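# Hold a stand-up pouch's two lips apart, one per gripper

## Task

Take hold of the stand-up pouch's two lips (the loose flaps of film above the zip-lock closure), putting one lip in each gripper rather than squeezing both flaps in one. Each lip must sit deep between its gripper's pads. Where the grippers hold them, pull the lips' free edges apart by at least a thumb's width. When finished, the pouch must stand upright with its bottom resting on the table and its top pressed down by less than a thumb's width, and both grippers must still be holding the lips apart.

## Robot and tools

Robot: two 6-joint arms, left_arm and right_arm, each ending in a parallel two-finger gripper. Scene frame: origin at table-top height midway between the two nominal bases, +x out over the table, +y toward left_arm, +z up. Calibrated bases: left_arm near (0, +0.322, -0.004) m, right_arm near (+0.008, -0.329, +0.002) m, both almost level and facing +x. Each arm reports its hand pose (end_effector_position in metres, end_effector_quat_wxyz) in its own base frame, not the scene frame; fixed cameras and the table use the scene frame. Reported hand poses can be off by a few centimetres, more at long reach. A gripper's fingers point along its own +z and close along its y; end_effector_position is the point between the pads, about 1 cm short of the fingertips.

Row layout (used by execute_actions and move): one flat list of 14 numbers covering both arms, even if only one arm moves. Numbers 1-6 are left_arm's waist, shoulder, elbow, wrist pitch, wrist yaw, wrist roll; number 7 is left_arm's gripper opening; numbers 8-14 repeat that for right_arm. Joint numbers are absolute target angles in radians, same convention as the Joint positions line, not offsets. Stated ranges: waist -2.618 to 3.054, shoulder 0.000 to 3.142, elbow 0.000 to 3.142, wrist pitch -1.571 to 1.571, wrist yaw -1.571 to 1.571, wrist roll -2.094 to 2.094. A target more than 0.059 rad beyond a range end (and beyond the current angle) gets the call refused; a joint pushed against its true end stops there and the result may say "joint sent to its limit". Opening is an absolute command from -1 (shut) to +1 (wide open). To keep a gripper unchanged, repeat its current command; 0 is a real half-open command.

execute_actions(actions, cameras): actions is a list of actions; each action is a table of 1 to 15 rows, one row per 1/30 s control step, and a short table repeats its last row until 15 steps have passed. An empty list just reports state and every line. Per step, each joint's target is clamped to within a fixed lead of its measured angle (waist 0.202, shoulder 0.258, elbow 0.3, wrist pitch 0.573, wrist yaw and roll 0.522 rad), and targets that would shift the gripper over 200 mm are scaled back, so large changes need several actions. cameras chooses image sources: cam_head_left, cam_head_right, cam_high, cam_low, cam_left_wrist, cam_right_wrist; omitted or ["all"] gives all, [] gives none.

move(target, speed, blend, opening_speed, blocking, cameras): target is one 14-number row or a list of up to 15 rows, each absolute as above; all joints travel in step along interpolated paths (the gripper traces a curve, with no obstacle avoidance). speed, in rad/s for the joint with the longest way to go, 0.01 to 2, default 0.5, one value or one per target. blend in rad rounds corners between listed targets (0 = stop at each). opening_speed, in units of the -1..+1 scale per second, at least 0.2, ramps the fingers. The first row's finger numbers are applied at the start; a later row's finger numbers are applied only after everything stops at that row. blocking=false returns after about 0.5 s while the motion continues; a new move replaces it. The result adds a "move:" line: done, off_target (resting more than 0.035 rad from target), moving, held, or fault, plus limits=held if steps were withheld and the worst joint error per arm. Done does not mean nothing was touched.

wait(seconds 0 to 10) lets time pass holding last commands. stop brakes a running move. zoom_image(camera, region=[x0,y0,x1,y1] in pixels, at most 504 by 504) enlarges part of a camera's latest image. read_manual gives licence texts only. finished_scene(scene) ends the scene irreversibly; call it only once the lips are held apart and the pouch stands.

Result lines: Joint positions per arm (6 angles in rad, then gripper gap in m, 0.093 when fully open); Joint velocities; Joint targets (what joints are being driven toward); Tool commands; grip_measured (-1 shut to +1 open); joint torques (wrapping at plus or minus 28 N m on joints 1-3); step readings; "joint command not followed" when the clearance check altered targets. Pads meet at about grip -0.94 and separate by about 0.0208 per mm of object width. A pouch lip is thin film, so a reading near -0.94 cannot tell holding from missing: confirm with wrist or head cameras. Hold by repeatedly sending the same closing number; sending a much higher one releases.

Caution: approach the pouch slowly, with fingers open and pads straddling one lip each, then close. Do not crush or drag the pouch down, tip it over, or lift it off the table, and never let anything fall off the table. Do not let the arms strike each other (nothing keeps the grippers apart) or the bar, plate and rail behind the table, which can stand about 3 cm above it. Avoid fast contacts and pressing past contact. Holding stretched poses heats motors: MOTOR HOT appears at 75 C, at 90 C the arm folds and stops for the scene. Loose objects may occasionally be nudged by an outside push.

Each tool is called after ">>>" as a command line: name --argument value for each argument, lists and objects as JSON in quotes; but a table of rows of numbers goes row by row, as --pt "numbers of a row", without its own name.

## Session

>>> execute_actions --actions '[]'

>>> zoom_image --camera "cam_high" --region '[380, 60, 620, 260]'

Scene clock: 0.00 s.
left_arm: end_effector_position=(+0.1080, -0.4000, +0.1198) grip_measured=+1.000 end_effector_quat_wxyz=(+0.294, +0.567, +0.511, -0.575) | right_arm: end_effector_position=(+0.0923, +0.1645, +0.1408) grip_measured=+1.000 end_effector_quat_wxyz=(+0.240, -0.225, +0.908, +0.261)
Joint positions: left_arm=[-0.971 1.783 0.609 0.886 0.945 -0.025 0.093] | right_arm=[1.044 0.507 0.593 -0.933 -0.017 0.565 0.093]
Joint velocities: within noise
Joint torques (N m): no reading
Heat: left arm: 32 °C; right arm: 32 °C.
Joint targets: left_arm=[-0.972 1.777 0.617 0.888 0.943 -0.026] | right_arm=[1.044 0.508 0.600 -0.931 -0.015 0.565]
Tool commands: left_gripper/opening=+1.0 right_gripper/opening=+1.0
camera_calibration:
cam_left_wrist: T_world_to_cam=[[-0.923997, 0.305259, 0.230319, 0.194428], [-0.0287745, 0.545088, -0.837885, 0.368106], [-0.381316, -0.780831, -0.494876, -0.126661], [0, 0, 0, 1]] pos_world=[0.141945, -0.358902, 0.200969]
cam_right_wrist: T_world_to_cam=[[0.549095, -0.756131, -0.356033, 0.124565], [-0.823006, -0.563336, -0.0728939, 0.206339], [-0.145449, 0.333043, -0.931626, 0.172691], [0, 0, 0, 1]] pos_world=[0.126538, 0.152912, 0.220273]

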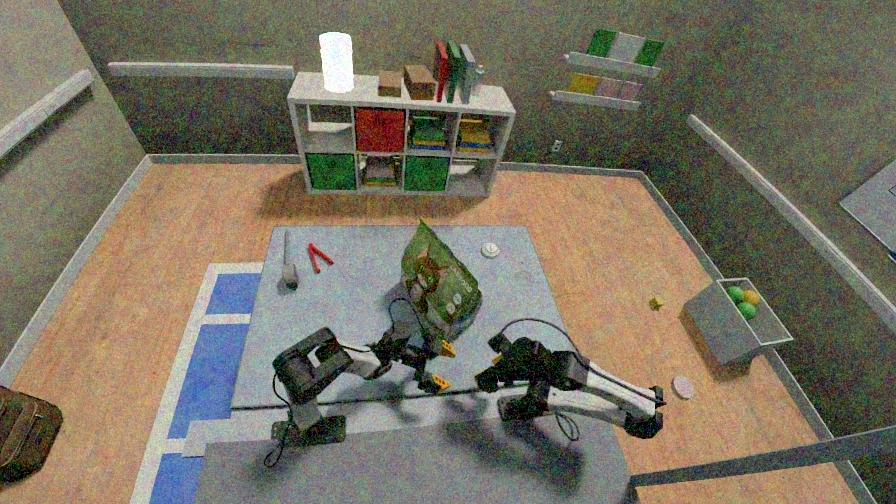

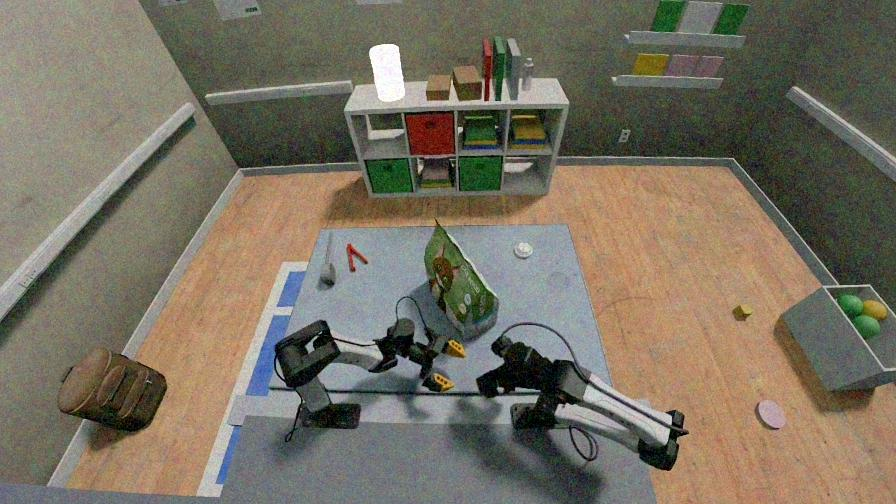

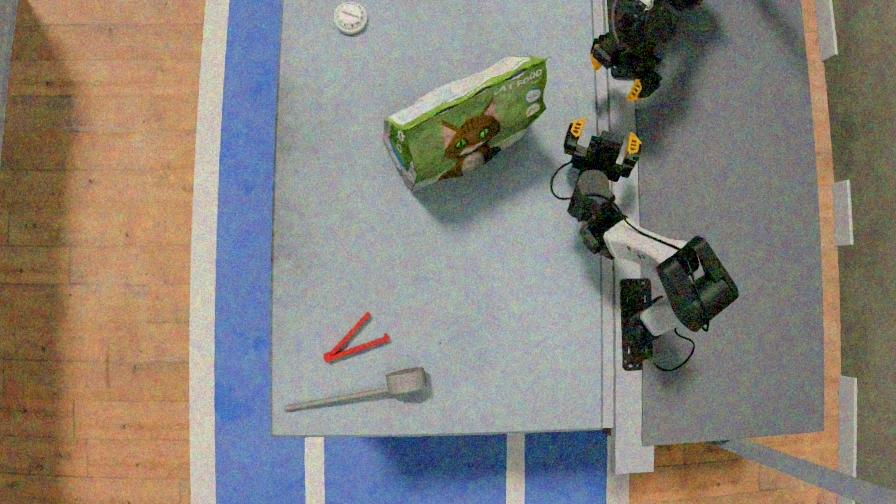

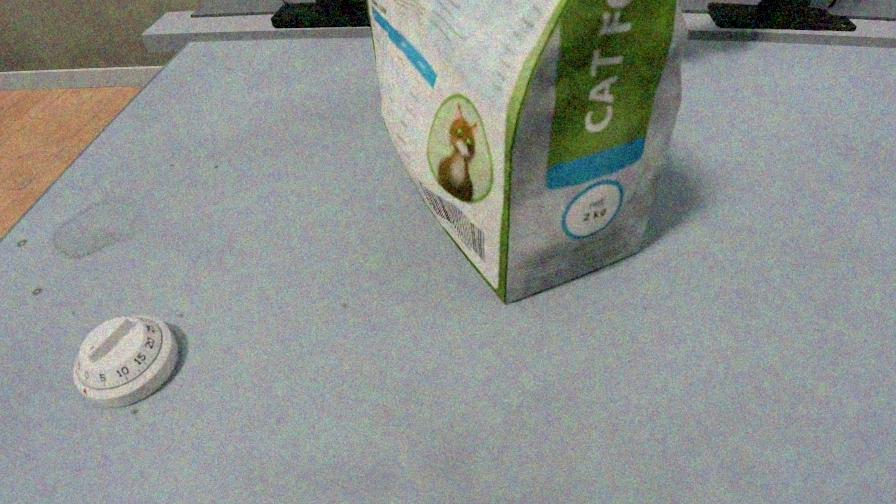

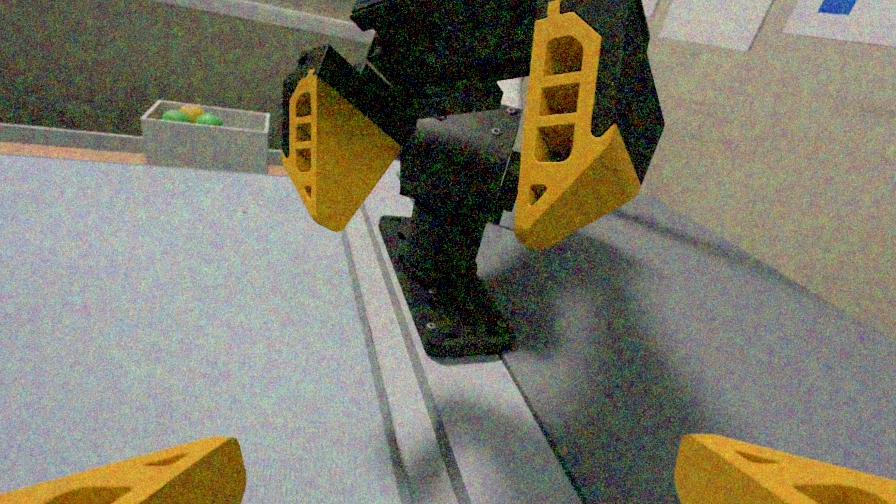

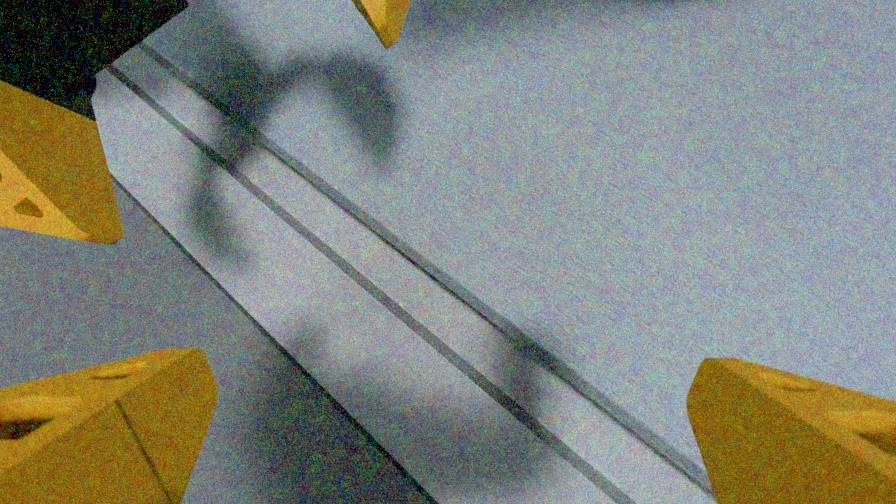

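Scaled by 2.100 from the camera's 896x504 image, which has a finer 1280x720 frame.

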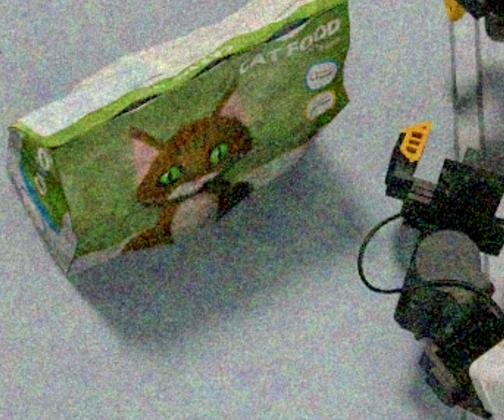

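>>> move --pt "-0.45 1.5 0.8 0.3 0.5 -0.02 1 1.044 0.508 0.6 -0.931 -0.015 0.565 1" --pt "-0.5 0.969 1.4 -0.8 0 0 0 1.15 0.8 1.3 -1.2 0 0.3 0" --pt "-0.8 0.969 1.481 -0.861 0 0 0 0.877 1.195 1.76 -1.208 0.288 0.17 -0.48" --blend '[0.15,0.1,0]' --speed 0.9

Scene clock: 16.60 s.
left_arm: end_effector_position=(+0.1988, -0.2030, +0.4143) grip_measured=+0.002 end_effector_quat_wxyz=(+0.524, +0.316, +0.758, -0.223) | right_arm: end_effector_position=(+0.2183, +0.1923, +0.3933) grip_measured=-0.478 end_effector_quat_wxyz=(+0.440, -0.247, +0.856, +0.115)
Joint positions: left_arm=[-0.794 0.965 1.458 -0.851 0.004 -0.007 0.045] | right_arm=[0.882 1.191 1.738 -1.203 0.279 0.183 0.022]
Joint torques (N m): left_arm=[0.18 -0.08 8.03 2.04 -0.02 0.09] | right_arm=[-0.38 -1.65 6.94 2.17 0.23 -0.24]
Joint targets: left_arm=[-0.800 0.969 1.481 -0.861 0.000 0.000] | right_arm=[0.877 1.195 1.760 -1.208 0.288 0.170]
move: done; blend cut to 0 rad at target 2
camera_calibration:
cam_left_wrist: T_world_to_cam=[[-0.715779, -0.698128, -0.0166794, 0.00752977], [-0.450628, 0.480004, -0.752682, 0.545396], [0.533474, -0.531238, -0.658173, 0.143973], [0, 0, 0, 1]]
cam_right_wrist: T_world_to_cam=[[0.534057, -0.844704, 0.0354696, 0.0325899], [-0.777946, -0.507411, -0.370586, 0.440656], [0.331034, 0.170321, -0.92812, 0.342946], [0, 0, 0, 1]]

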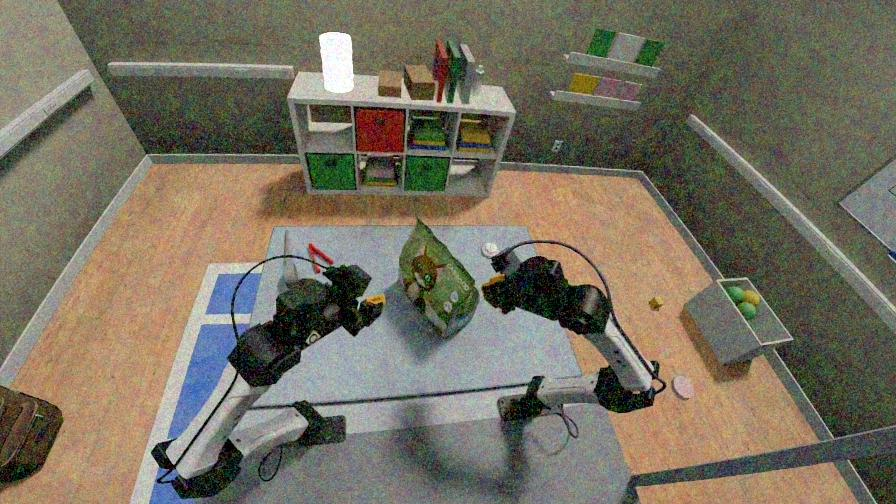

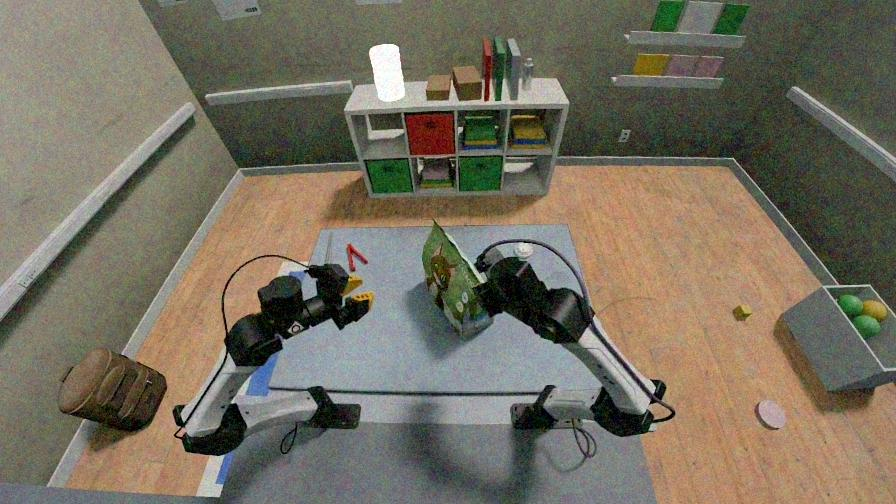

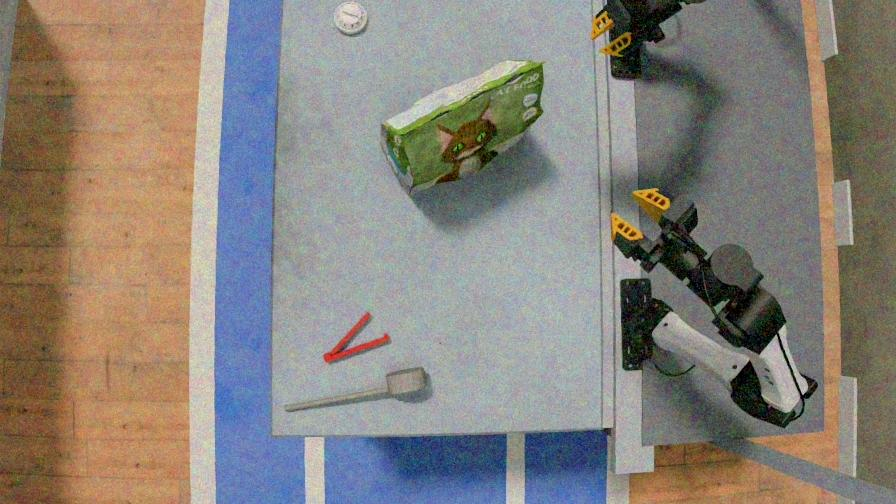

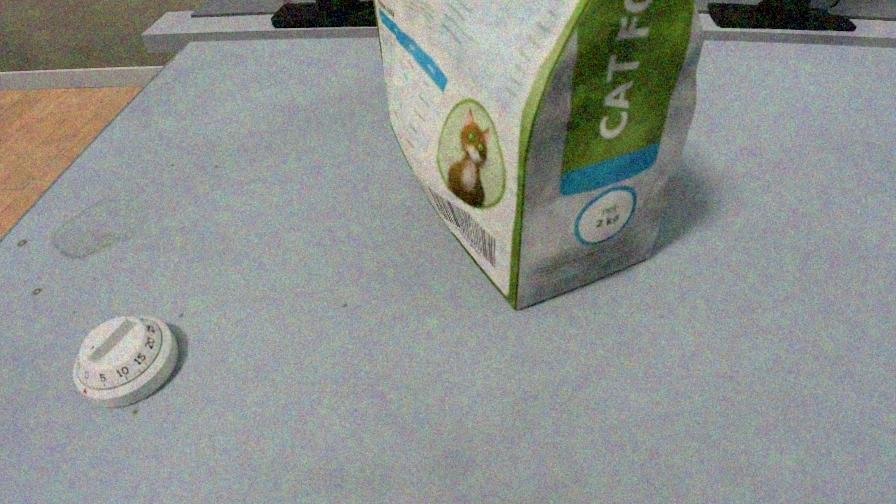

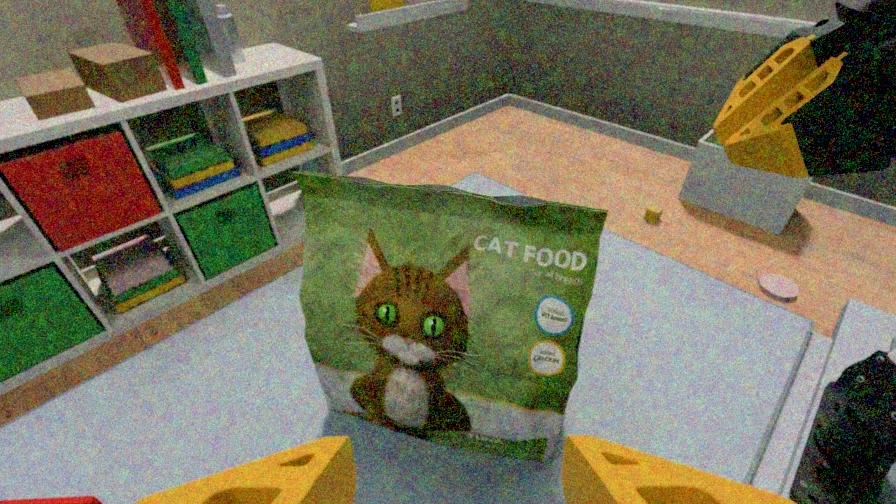

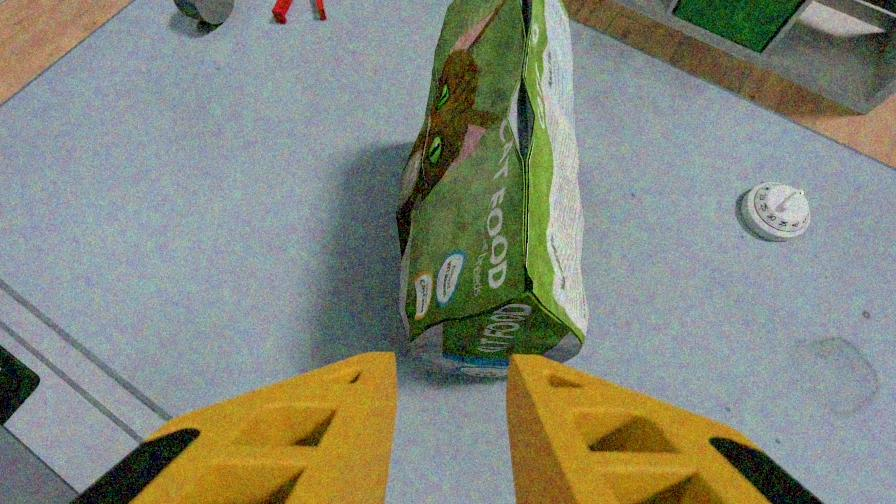

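>>> zoom_image --camera "cam_right_wrist" --region '[390, 0, 640, 320]'

>>> zoom_image --camera "cam_left_wrist" --region '[280, 150, 630, 300]'

>>> zoom_image --camera "cam_high" --region '[370, 40, 570, 210]'

Scaled by 1.575 from the camera's 896x504 image, which has a finer 1280x720 frame.

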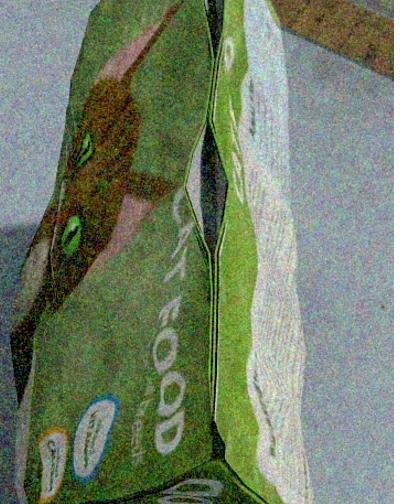

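Scaled by 1.440 from the camera's 896x504 image, which has a finer 1280x720 frame.

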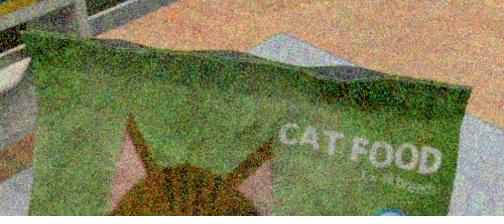

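Scaled by 2.520 from the camera's 896x504 image, which has a finer 1280x720 frame.

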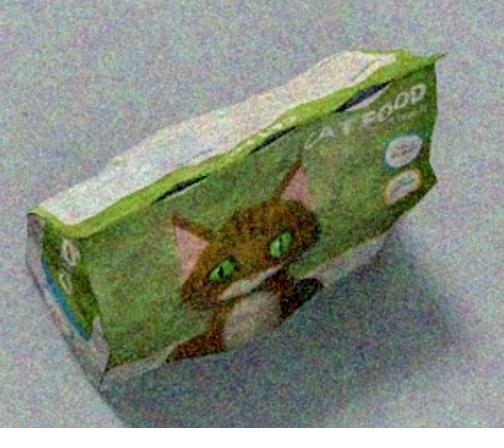

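>>> move --target '[-0.8,0.969,1.481,-0.861,0,0,-0.4,0.583,1.583,1.86,-1.064,0.06,0.05,-0.48]' --cameras '["cam_right_wrist","cam_left_wrist","cam_high"]' --speed 0.5

>>> zoom_image --camera "cam_right_wrist" --region '[250, 150, 650, 504]'

>>> zoom_image --camera "cam_left_wrist" --region '[380, 100, 650, 300]'

Scene clock: 42.63 s.
left_arm: end_effector_position=(+0.1987, -0.2029, +0.4139) grip_measured=-0.398 end_effector_quat_wxyz=(+0.524, +0.316, +0.759, -0.223) | right_arm: end_effector_position=(+0.3476, +0.2165, +0.3193) grip_measured=-0.478 end_effector_quat_wxyz=(+0.356, -0.228, +0.902, +0.086)
Joint positions: left_arm=[-0.794 0.965 1.458 -0.852 0.004 -0.007 0.026] | right_arm=[0.585 1.581 1.834 -1.077 0.068 0.064 0.022]
Joint torques (N m): left_arm=[0.05 -0.08 8.01 2.04 -0.04 0.07] | right_arm=[-0.23 -6.09 7.87 2.09 -0.09 -0.3]
Heat: left arm: 38 °C; right arm: 35 °C.
Joint targets: left_arm=[-0.800 0.969 1.481 -0.861 0.000 0.000] | right_arm=[0.583 1.583 1.860 -1.064 0.060 0.050]
move: done
camera_calibration:
cam_left_wrist: T_world_to_cam=[[-0.715797, -0.698109, -0.0166729, 0.00752801], [-0.451432, 0.480822, -0.751677, 0.54496], [0.53277, -0.530521, -0.659321, 0.144603], [0, 0, 0, 1]]
cam_right_wrist: T_world_to_cam=[[0.48573, -0.87392, 0.0181759, 0.0152638], [-0.857437, -0.480404, -0.184429, 0.48842], [0.169908, 0.0739981, -0.982678, 0.321598], [0, 0, 0, 1]]
Images, in order: cam_high, cam_left_wrist, cam_right_wrist.

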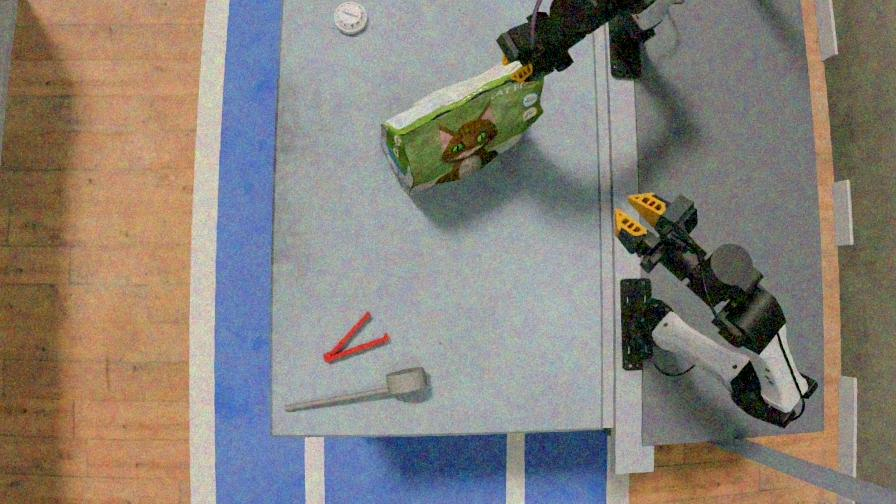

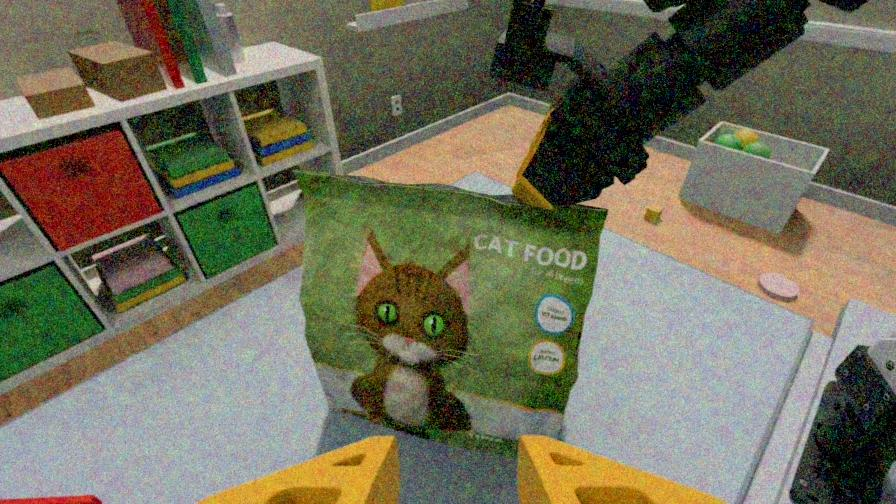

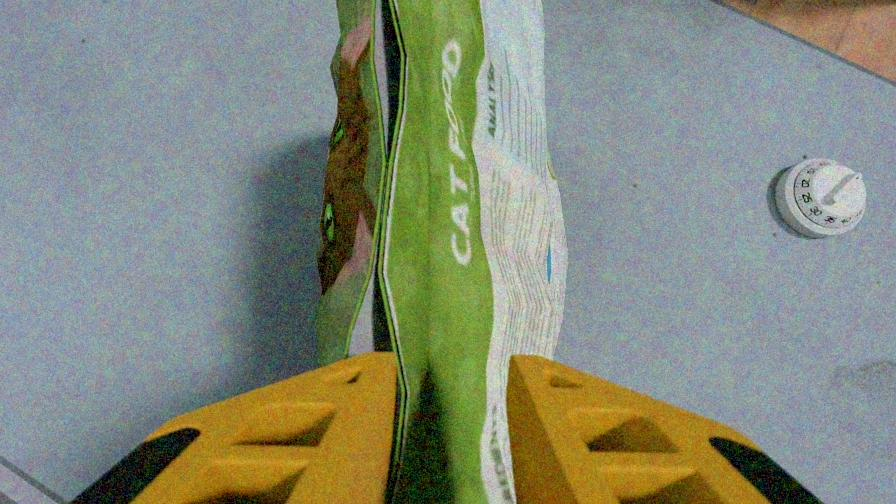

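Scaled by 1.260 from the camera's 896x504 image, which has a finer 1280x720 frame.

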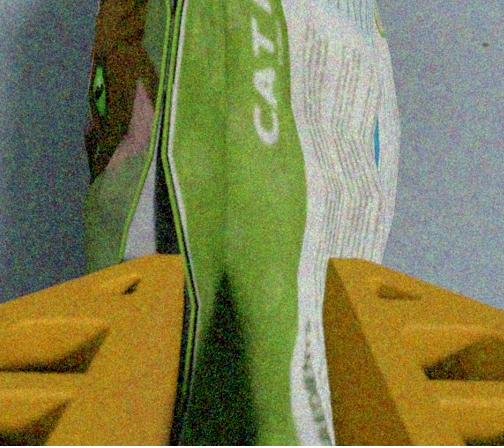

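Scaled by 1.867 from the camera's 896x504 image, which has a finer 1280x720 frame.

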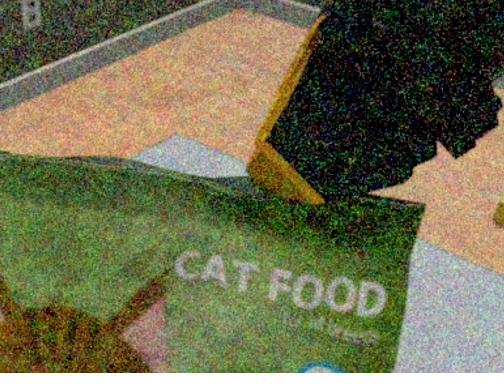

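>>> move --target '[-0.8,0.969,1.481,-0.861,0,0,-0.4,0.586,1.534,1.694,-0.947,0.063,0.05,-0.48]' --cameras '["cam_right_wrist","cam_left_wrist"]' --speed 0.2

>>> zoom_image --camera "cam_right_wrist" --region '[250, 150, 650, 504]'

>>> zoom_image --camera "cam_left_wrist" --region '[380, 100, 650, 300]'

Scene clock: 49.93 s.
left_arm: end_effector_position=(+0.1987, -0.2029, +0.4139) grip_measured=-0.398 end_effector_quat_wxyz=(+0.524, +0.316, +0.759, -0.223) | right_arm: end_effector_position=(+0.3525, +0.2201, +0.3023) grip_measured=-0.478 end_effector_quat_wxyz=(+0.366, -0.227, +0.898, +0.091)
Joint positions: left_arm=[-0.794 0.965 1.458 -0.853 0.004 -0.007 0.026] | right_arm=[0.585 1.549 1.71 -0.959 0.066 0.064 0.022]
Joint torques (N m): left_arm=[0.1 -0.25 7.94 2.06 0.01 0.08] | right_arm=[0.17 -7.41 4.9 2.12 0.01 -0.26]
Joint targets: left_arm=[-0.800 0.969 1.481 -0.861 0.000 0.000] | right_arm=[0.586 1.534 1.694 -0.947 0.063 0.050]
move: done
camera_calibration:
cam_left_wrist: T_world_to_cam=[[-0.715801, -0.698105, -0.0166713, 0.00752757], [-0.451634, 0.481027, -0.751426, 0.54485], [0.532593, -0.530342, -0.659607, 0.144761], [0, 0, 0, 1]]
cam_right_wrist: T_world_to_cam=[[0.487016, -0.873258, 0.0153858, 0.0166077], [-0.852515, -0.479129, -0.208935, 0.496622], [0.189826, 0.0886379, -0.977808, 0.292132], [0, 0, 0, 1]]
Images, in order: cam_left_wrist, cam_right_wrist.

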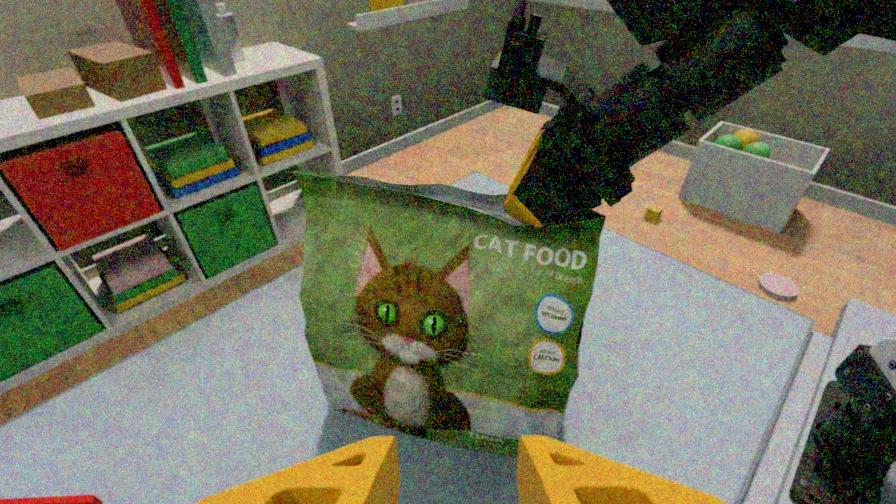

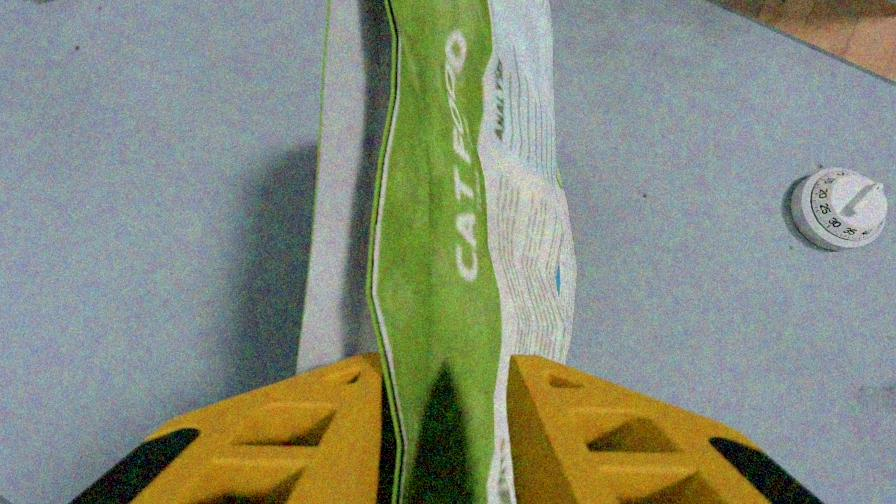

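Scaled by 1.260 from the camera's 896x504 image, which has a finer 1280x720 frame.

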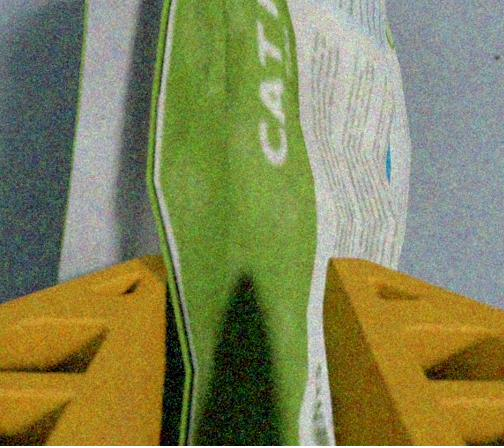

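Scaled by 1.867 from the camera's 896x504 image, which has a finer 1280x720 frame.

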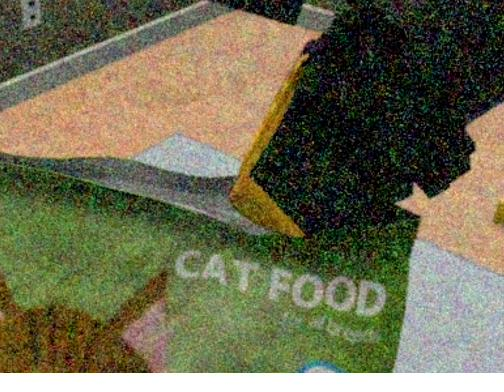

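>>> move --target '[-0.8,0.969,1.481,-0.861,0,0,-0.4,0.586,1.534,1.694,-0.947,0.063,0.05,-1]' --cameras '["cam_right_wrist","cam_left_wrist"]' --opening_speed 0.6

>>> zoom_image --camera "cam_right_wrist" --region '[250, 150, 650, 504]'

>>> zoom_image --camera "cam_left_wrist" --region '[280, 100, 650, 300]'

Scene clock: 53.10 s.
left_arm: end_effector_position=(+0.1987, -0.2029, +0.4139) grip_measured=-0.398 end_effector_quat_wxyz=(+0.524, +0.316, +0.759, -0.223) | right_arm: end_effector_position=(+0.3524, +0.2219, +0.3030) grip_measured=-0.975 end_effector_quat_wxyz=(+0.367, -0.228, +0.897, +0.096)
Joint positions: left_arm=[-0.794 0.965 1.458 -0.853 0.004 -0.007 0.026] | right_arm=[0.585 1.549 1.709 -0.954 0.057 0.064 0]
Joint torques (N m): left_arm=[0.13 -0.1 7.8 2.05 -0.01 0.09] | right_arm=[-0.01 -7.41 4.96 2.18 0.06 -0.3]
Joint targets: left_arm=[-0.800 0.969 1.481 -0.861 0.000 0.000] | right_arm=[0.586 1.534 1.694 -0.947 0.063 0.050]
move: done
camera_calibration:
cam_left_wrist: T_world_to_cam=[[-0.715801, -0.698105, -0.0166713, 0.00752757], [-0.451634, 0.481027, -0.751426, 0.54485], [0.532593, -0.530342, -0.659607, 0.144761], [0, 0, 0, 1]]
cam_right_wrist: T_world_to_cam=[[0.492827, -0.870088, 0.00825158, 0.0176755], [-0.849297, -0.483069, -0.212929, 0.498464], [0.189253, 0.0979292, -0.977033, 0.290502], [0, 0, 0, 1]]
Images, in order: cam_left_wrist, cam_right_wrist.

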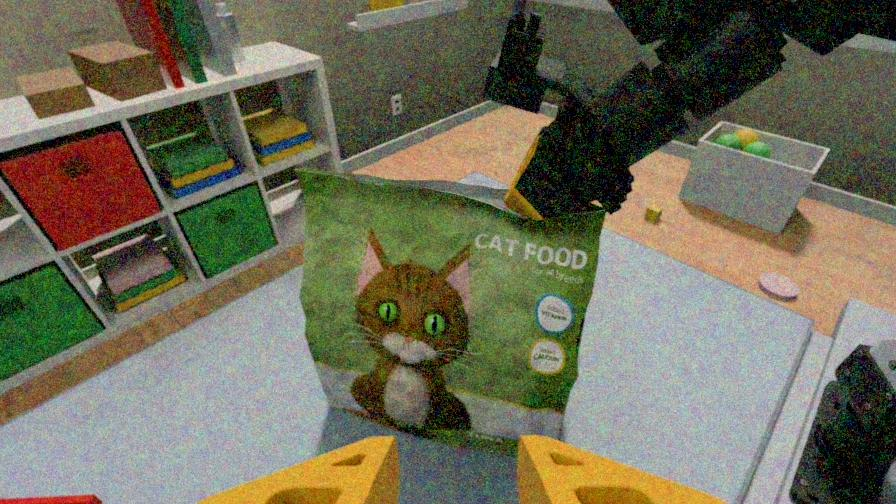

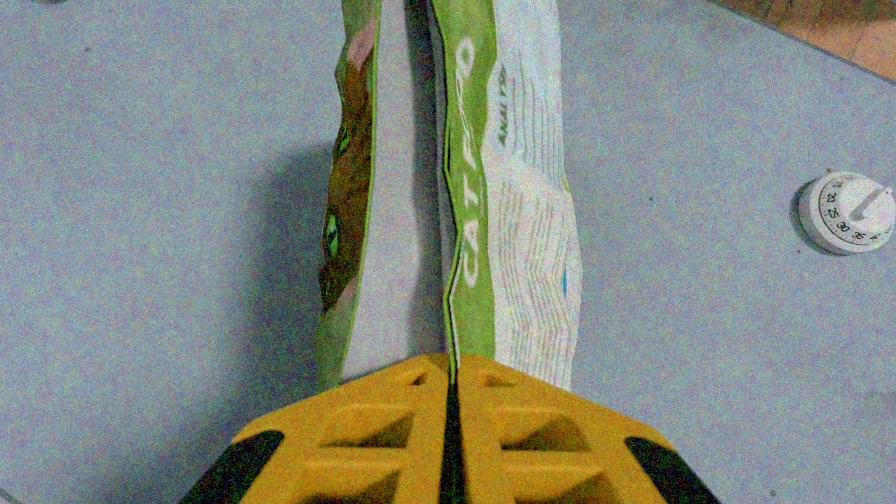

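Scaled by 1.260 from the camera's 896x504 image, which has a finer 1280x720 frame.

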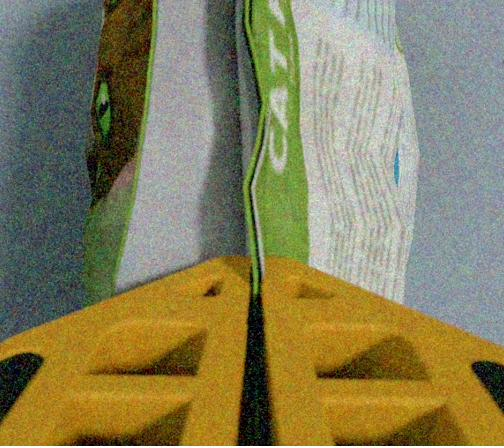

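Scaled by 1.362 from the camera's 896x504 image, which has a finer 1280x720 frame.

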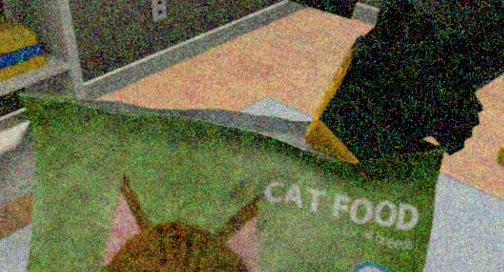

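>>> move --target '[-0.768,2.132,2.53,-1.176,0.241,-1.34,-0.4,0.586,1.534,1.694,-0.947,0.063,0.05,-1]' --cameras '["cam_right_wrist","cam_left_wrist","cam_high"]' --speed 0.6

>>> zoom_image --camera "cam_left_wrist" --region '[250, 150, 650, 504]'

Scene clock: 69.60 s.
left_arm: end_effector_position=(+0.3540, -0.3987, +0.3169) grip_measured=-0.398 end_effector_quat_wxyz=(+0.096, -0.211, +0.894, -0.383) | right_arm: end_effector_position=(+0.3523, +0.2220, +0.3030) grip_measured=-0.975 end_effector_quat_wxyz=(+0.367, -0.228, +0.897, +0.096)
Joint positions: left_arm=[-0.773 2.123 2.505 -1.168 0.23 -1.332 0.026] | right_arm=[0.585 1.549 1.709 -0.954 0.057 0.064 0]
Joint torques (N m): left_arm=[1.11 -7.68 8.09 1.6 0.22 0.01] | right_arm=[0.06 -7.5 4.78 2.13 0.08 -0.25]
Joint targets: left_arm=[-0.768 2.132 2.530 -1.176 0.241 -1.340] | right_arm=[0.586 1.534 1.694 -0.947 0.063 0.050]
move: done
camera_calibration:
cam_left_wrist: T_world_to_cam=[[0.284283, -0.632581, 0.720434, -0.58104], [-0.958719, -0.18259, 0.217986, 0.244024], [-0.00635022, -0.752664, -0.658375, -0.00396918], [0, 0, 0, 1]]
cam_right_wrist: T_world_to_cam=[[0.49306, -0.869958, 0.0079801, 0.0177107], [-0.8492, -0.483248, -0.212911, 0.498461], [0.18908, 0.0982015, -0.977039, 0.290503], [0, 0, 0, 1]]
Images, in order: cam_high, cam_left_wrist, cam_right_wrist.

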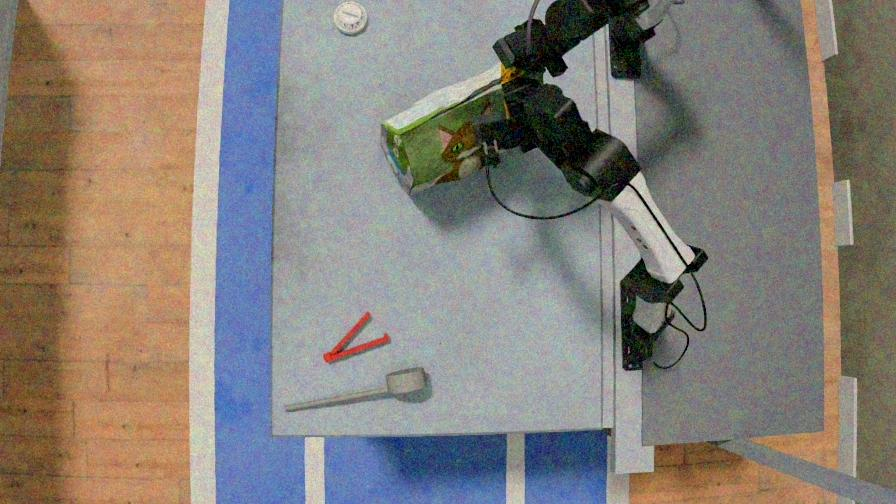

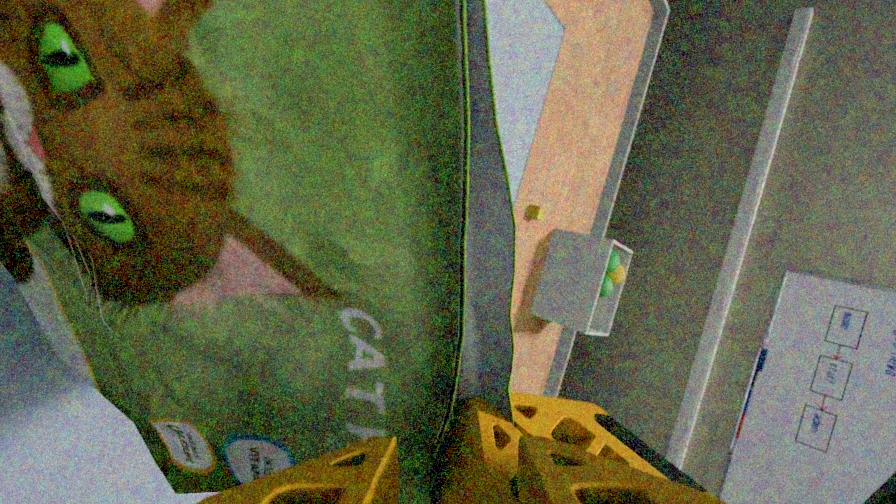

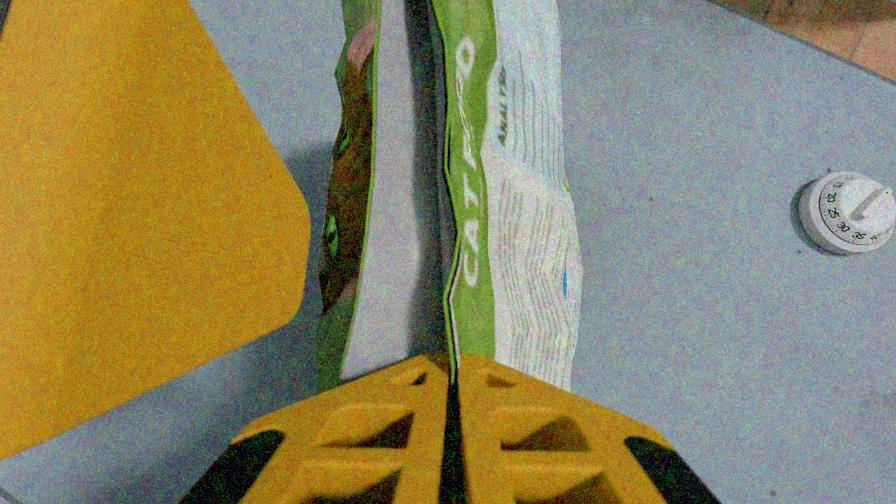

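Scaled by 1.260 from the camera's 896x504 image, which has a finer 1280x720 frame.

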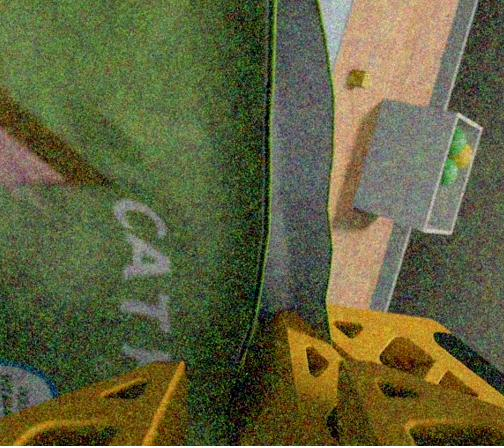

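>>> move --target '[-0.772,2.257,2.596,-1.117,0.238,-1.34,-0.5,0.586,1.534,1.694,-0.947,0.063,0.05,-1]' --cameras '["cam_right_wrist","cam_left_wrist"]' --speed 0.12

>>> zoom_image --camera "cam_left_wrist" --region '[250, 150, 650, 504]'

Scene clock: 77.50 s.
left_arm: end_effector_position=(+0.3727, -0.4183, +0.2888) grip_measured=-0.498 end_effector_quat_wxyz=(+0.090, -0.212, +0.897, -0.377) | right_arm: end_effector_position=(+0.3524, +0.2212, +0.3015) grip_measured=-0.975 end_effector_quat_wxyz=(+0.366, -0.228, +0.898, +0.093)
Joint positions: left_arm=[-0.773 2.234 2.573 -1.141 0.236 -1.332 0.021] | right_arm=[0.585 1.549 1.705 -0.954 0.061 0.064 0]
Joint torques (N m): left_arm=[0.68 -7.41 8.28 1.94 0.12 -0.02] | right_arm=[-0.02 -7.42 5.15 2.1 0.06 -0.26]
Joint targets: left_arm=[-0.772 2.257 2.596 -1.117 0.238 -1.340] | right_arm=[0.586 1.534 1.694 -0.947 0.063 0.050]
move: done
camera_calibration:
cam_left_wrist: T_world_to_cam=[[0.292829, -0.639449, 0.710884, -0.581788], [-0.955971, -0.180815, 0.231139, 0.260417], [-0.0192628, -0.747269, -0.664242, -0.0283844], [0, 0, 0, 1]]
cam_right_wrist: T_world_to_cam=[[0.49052, -0.871357, 0.0112418, 0.0172186], [-0.850937, -0.481726, -0.209393, 0.497095], [0.187872, 0.0931453, -0.977767, 0.290849], [0, 0, 0, 1]]
Images, in order: cam_left_wrist, cam_right_wrist.

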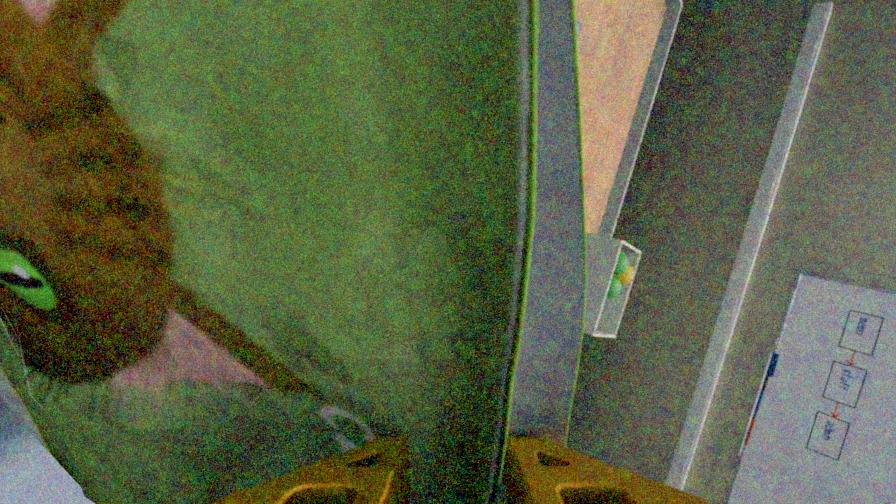

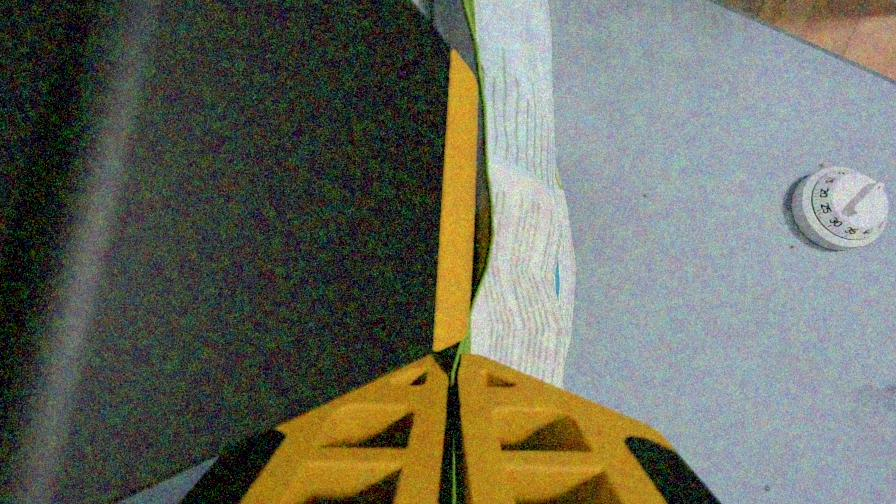

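Scaled by 1.260 from the camera's 896x504 image, which has a finer 1280x720 frame.

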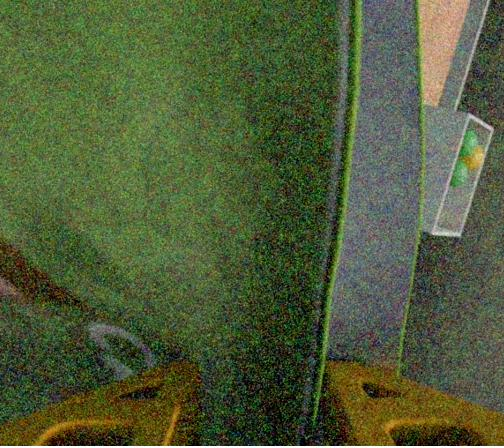

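>>> move --target '[-0.772,2.257,2.596,-1.117,0.238,-1.34,-1,0.586,1.534,1.694,-0.947,0.063,0.05,-1]' --cameras '["cam_right_wrist","cam_left_wrist"]' --opening_speed 0.5

>>> zoom_image --camera "cam_left_wrist" --region '[250, 150, 650, 504]'

Scene clock: 81.47 s.
left_arm: end_effector_position=(+0.3747, -0.4204, +0.2889) grip_measured=-0.980 end_effector_quat_wxyz=(+0.092, -0.211, +0.895, -0.381) | right_arm: end_effector_position=(+0.3525, +0.2212, +0.3015) grip_measured=-0.975 end_effector_quat_wxyz=(+0.366, -0.228, +0.897, +0.093)
Joint positions: left_arm=[-0.773 2.237 2.573 -1.128 0.237 -1.333 0] | right_arm=[0.585 1.549 1.705 -0.954 0.061 0.064 0]
Joint torques (N m): left_arm=[0.72 -7.62 8.2 1.79 0.14 -0.05] | right_arm=[0.17 -7.49 5.26 2.13 0.05 -0.24]
Joint targets: left_arm=[-0.772 2.257 2.596 -1.117 0.238 -1.340] | right_arm=[0.586 1.534 1.694 -0.947 0.063 0.050]
move: done
camera_calibration:
cam_left_wrist: T_world_to_cam=[[0.288229, -0.634405, 0.717254, -0.581858], [-0.957438, -0.178918, 0.226495, 0.264595], [-0.0153596, -0.752009, -0.658974, -0.0347947], [0, 0, 0, 1]]
cam_right_wrist: T_world_to_cam=[[0.490516, -0.87136, 0.0112142, 0.0172328], [-0.850871, -0.481682, -0.209765, 0.497252], [0.188183, 0.0933513, -0.977688, 0.290719], [0, 0, 0, 1]]
Images, in order: cam_left_wrist, cam_right_wrist.

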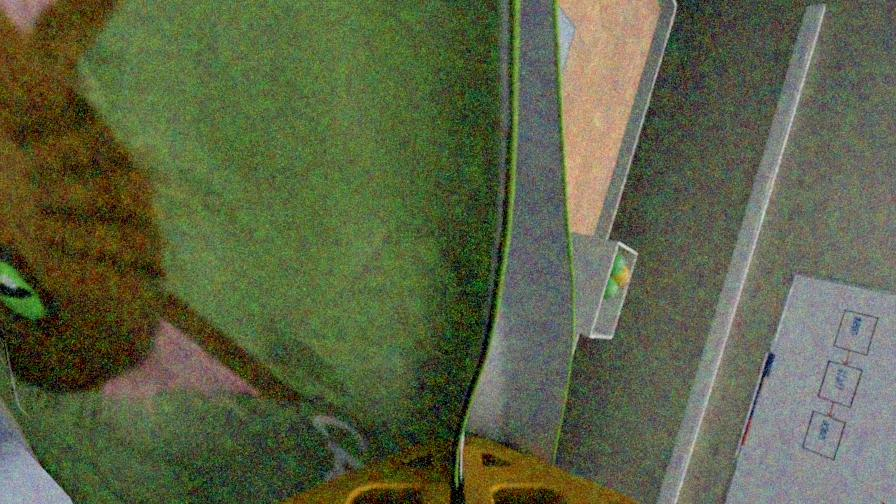

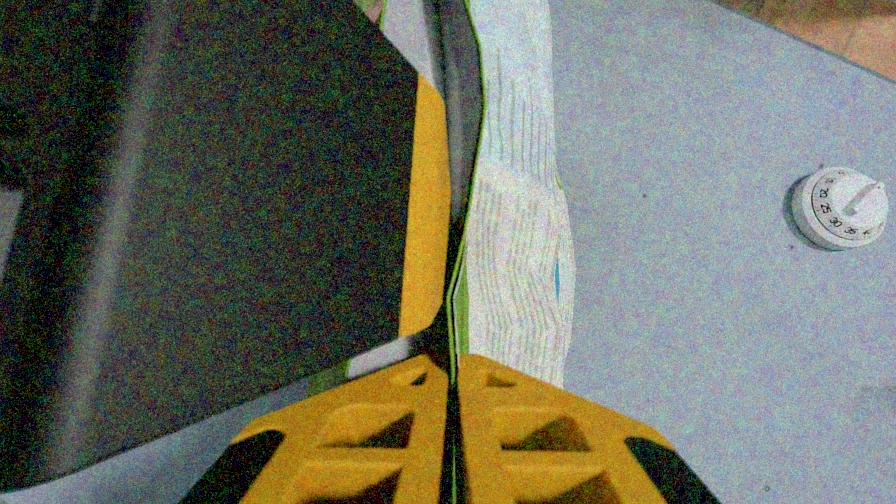

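Scaled by 1.260 from the camera's 896x504 image, which has a finer 1280x720 frame.

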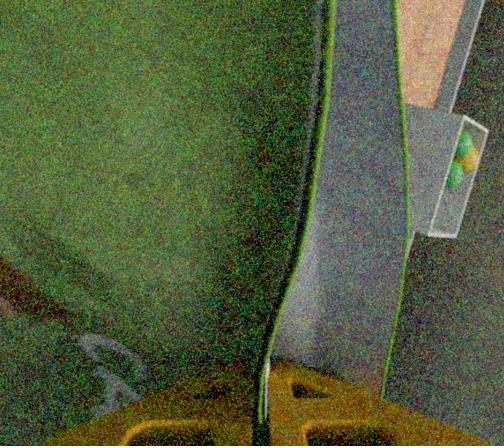

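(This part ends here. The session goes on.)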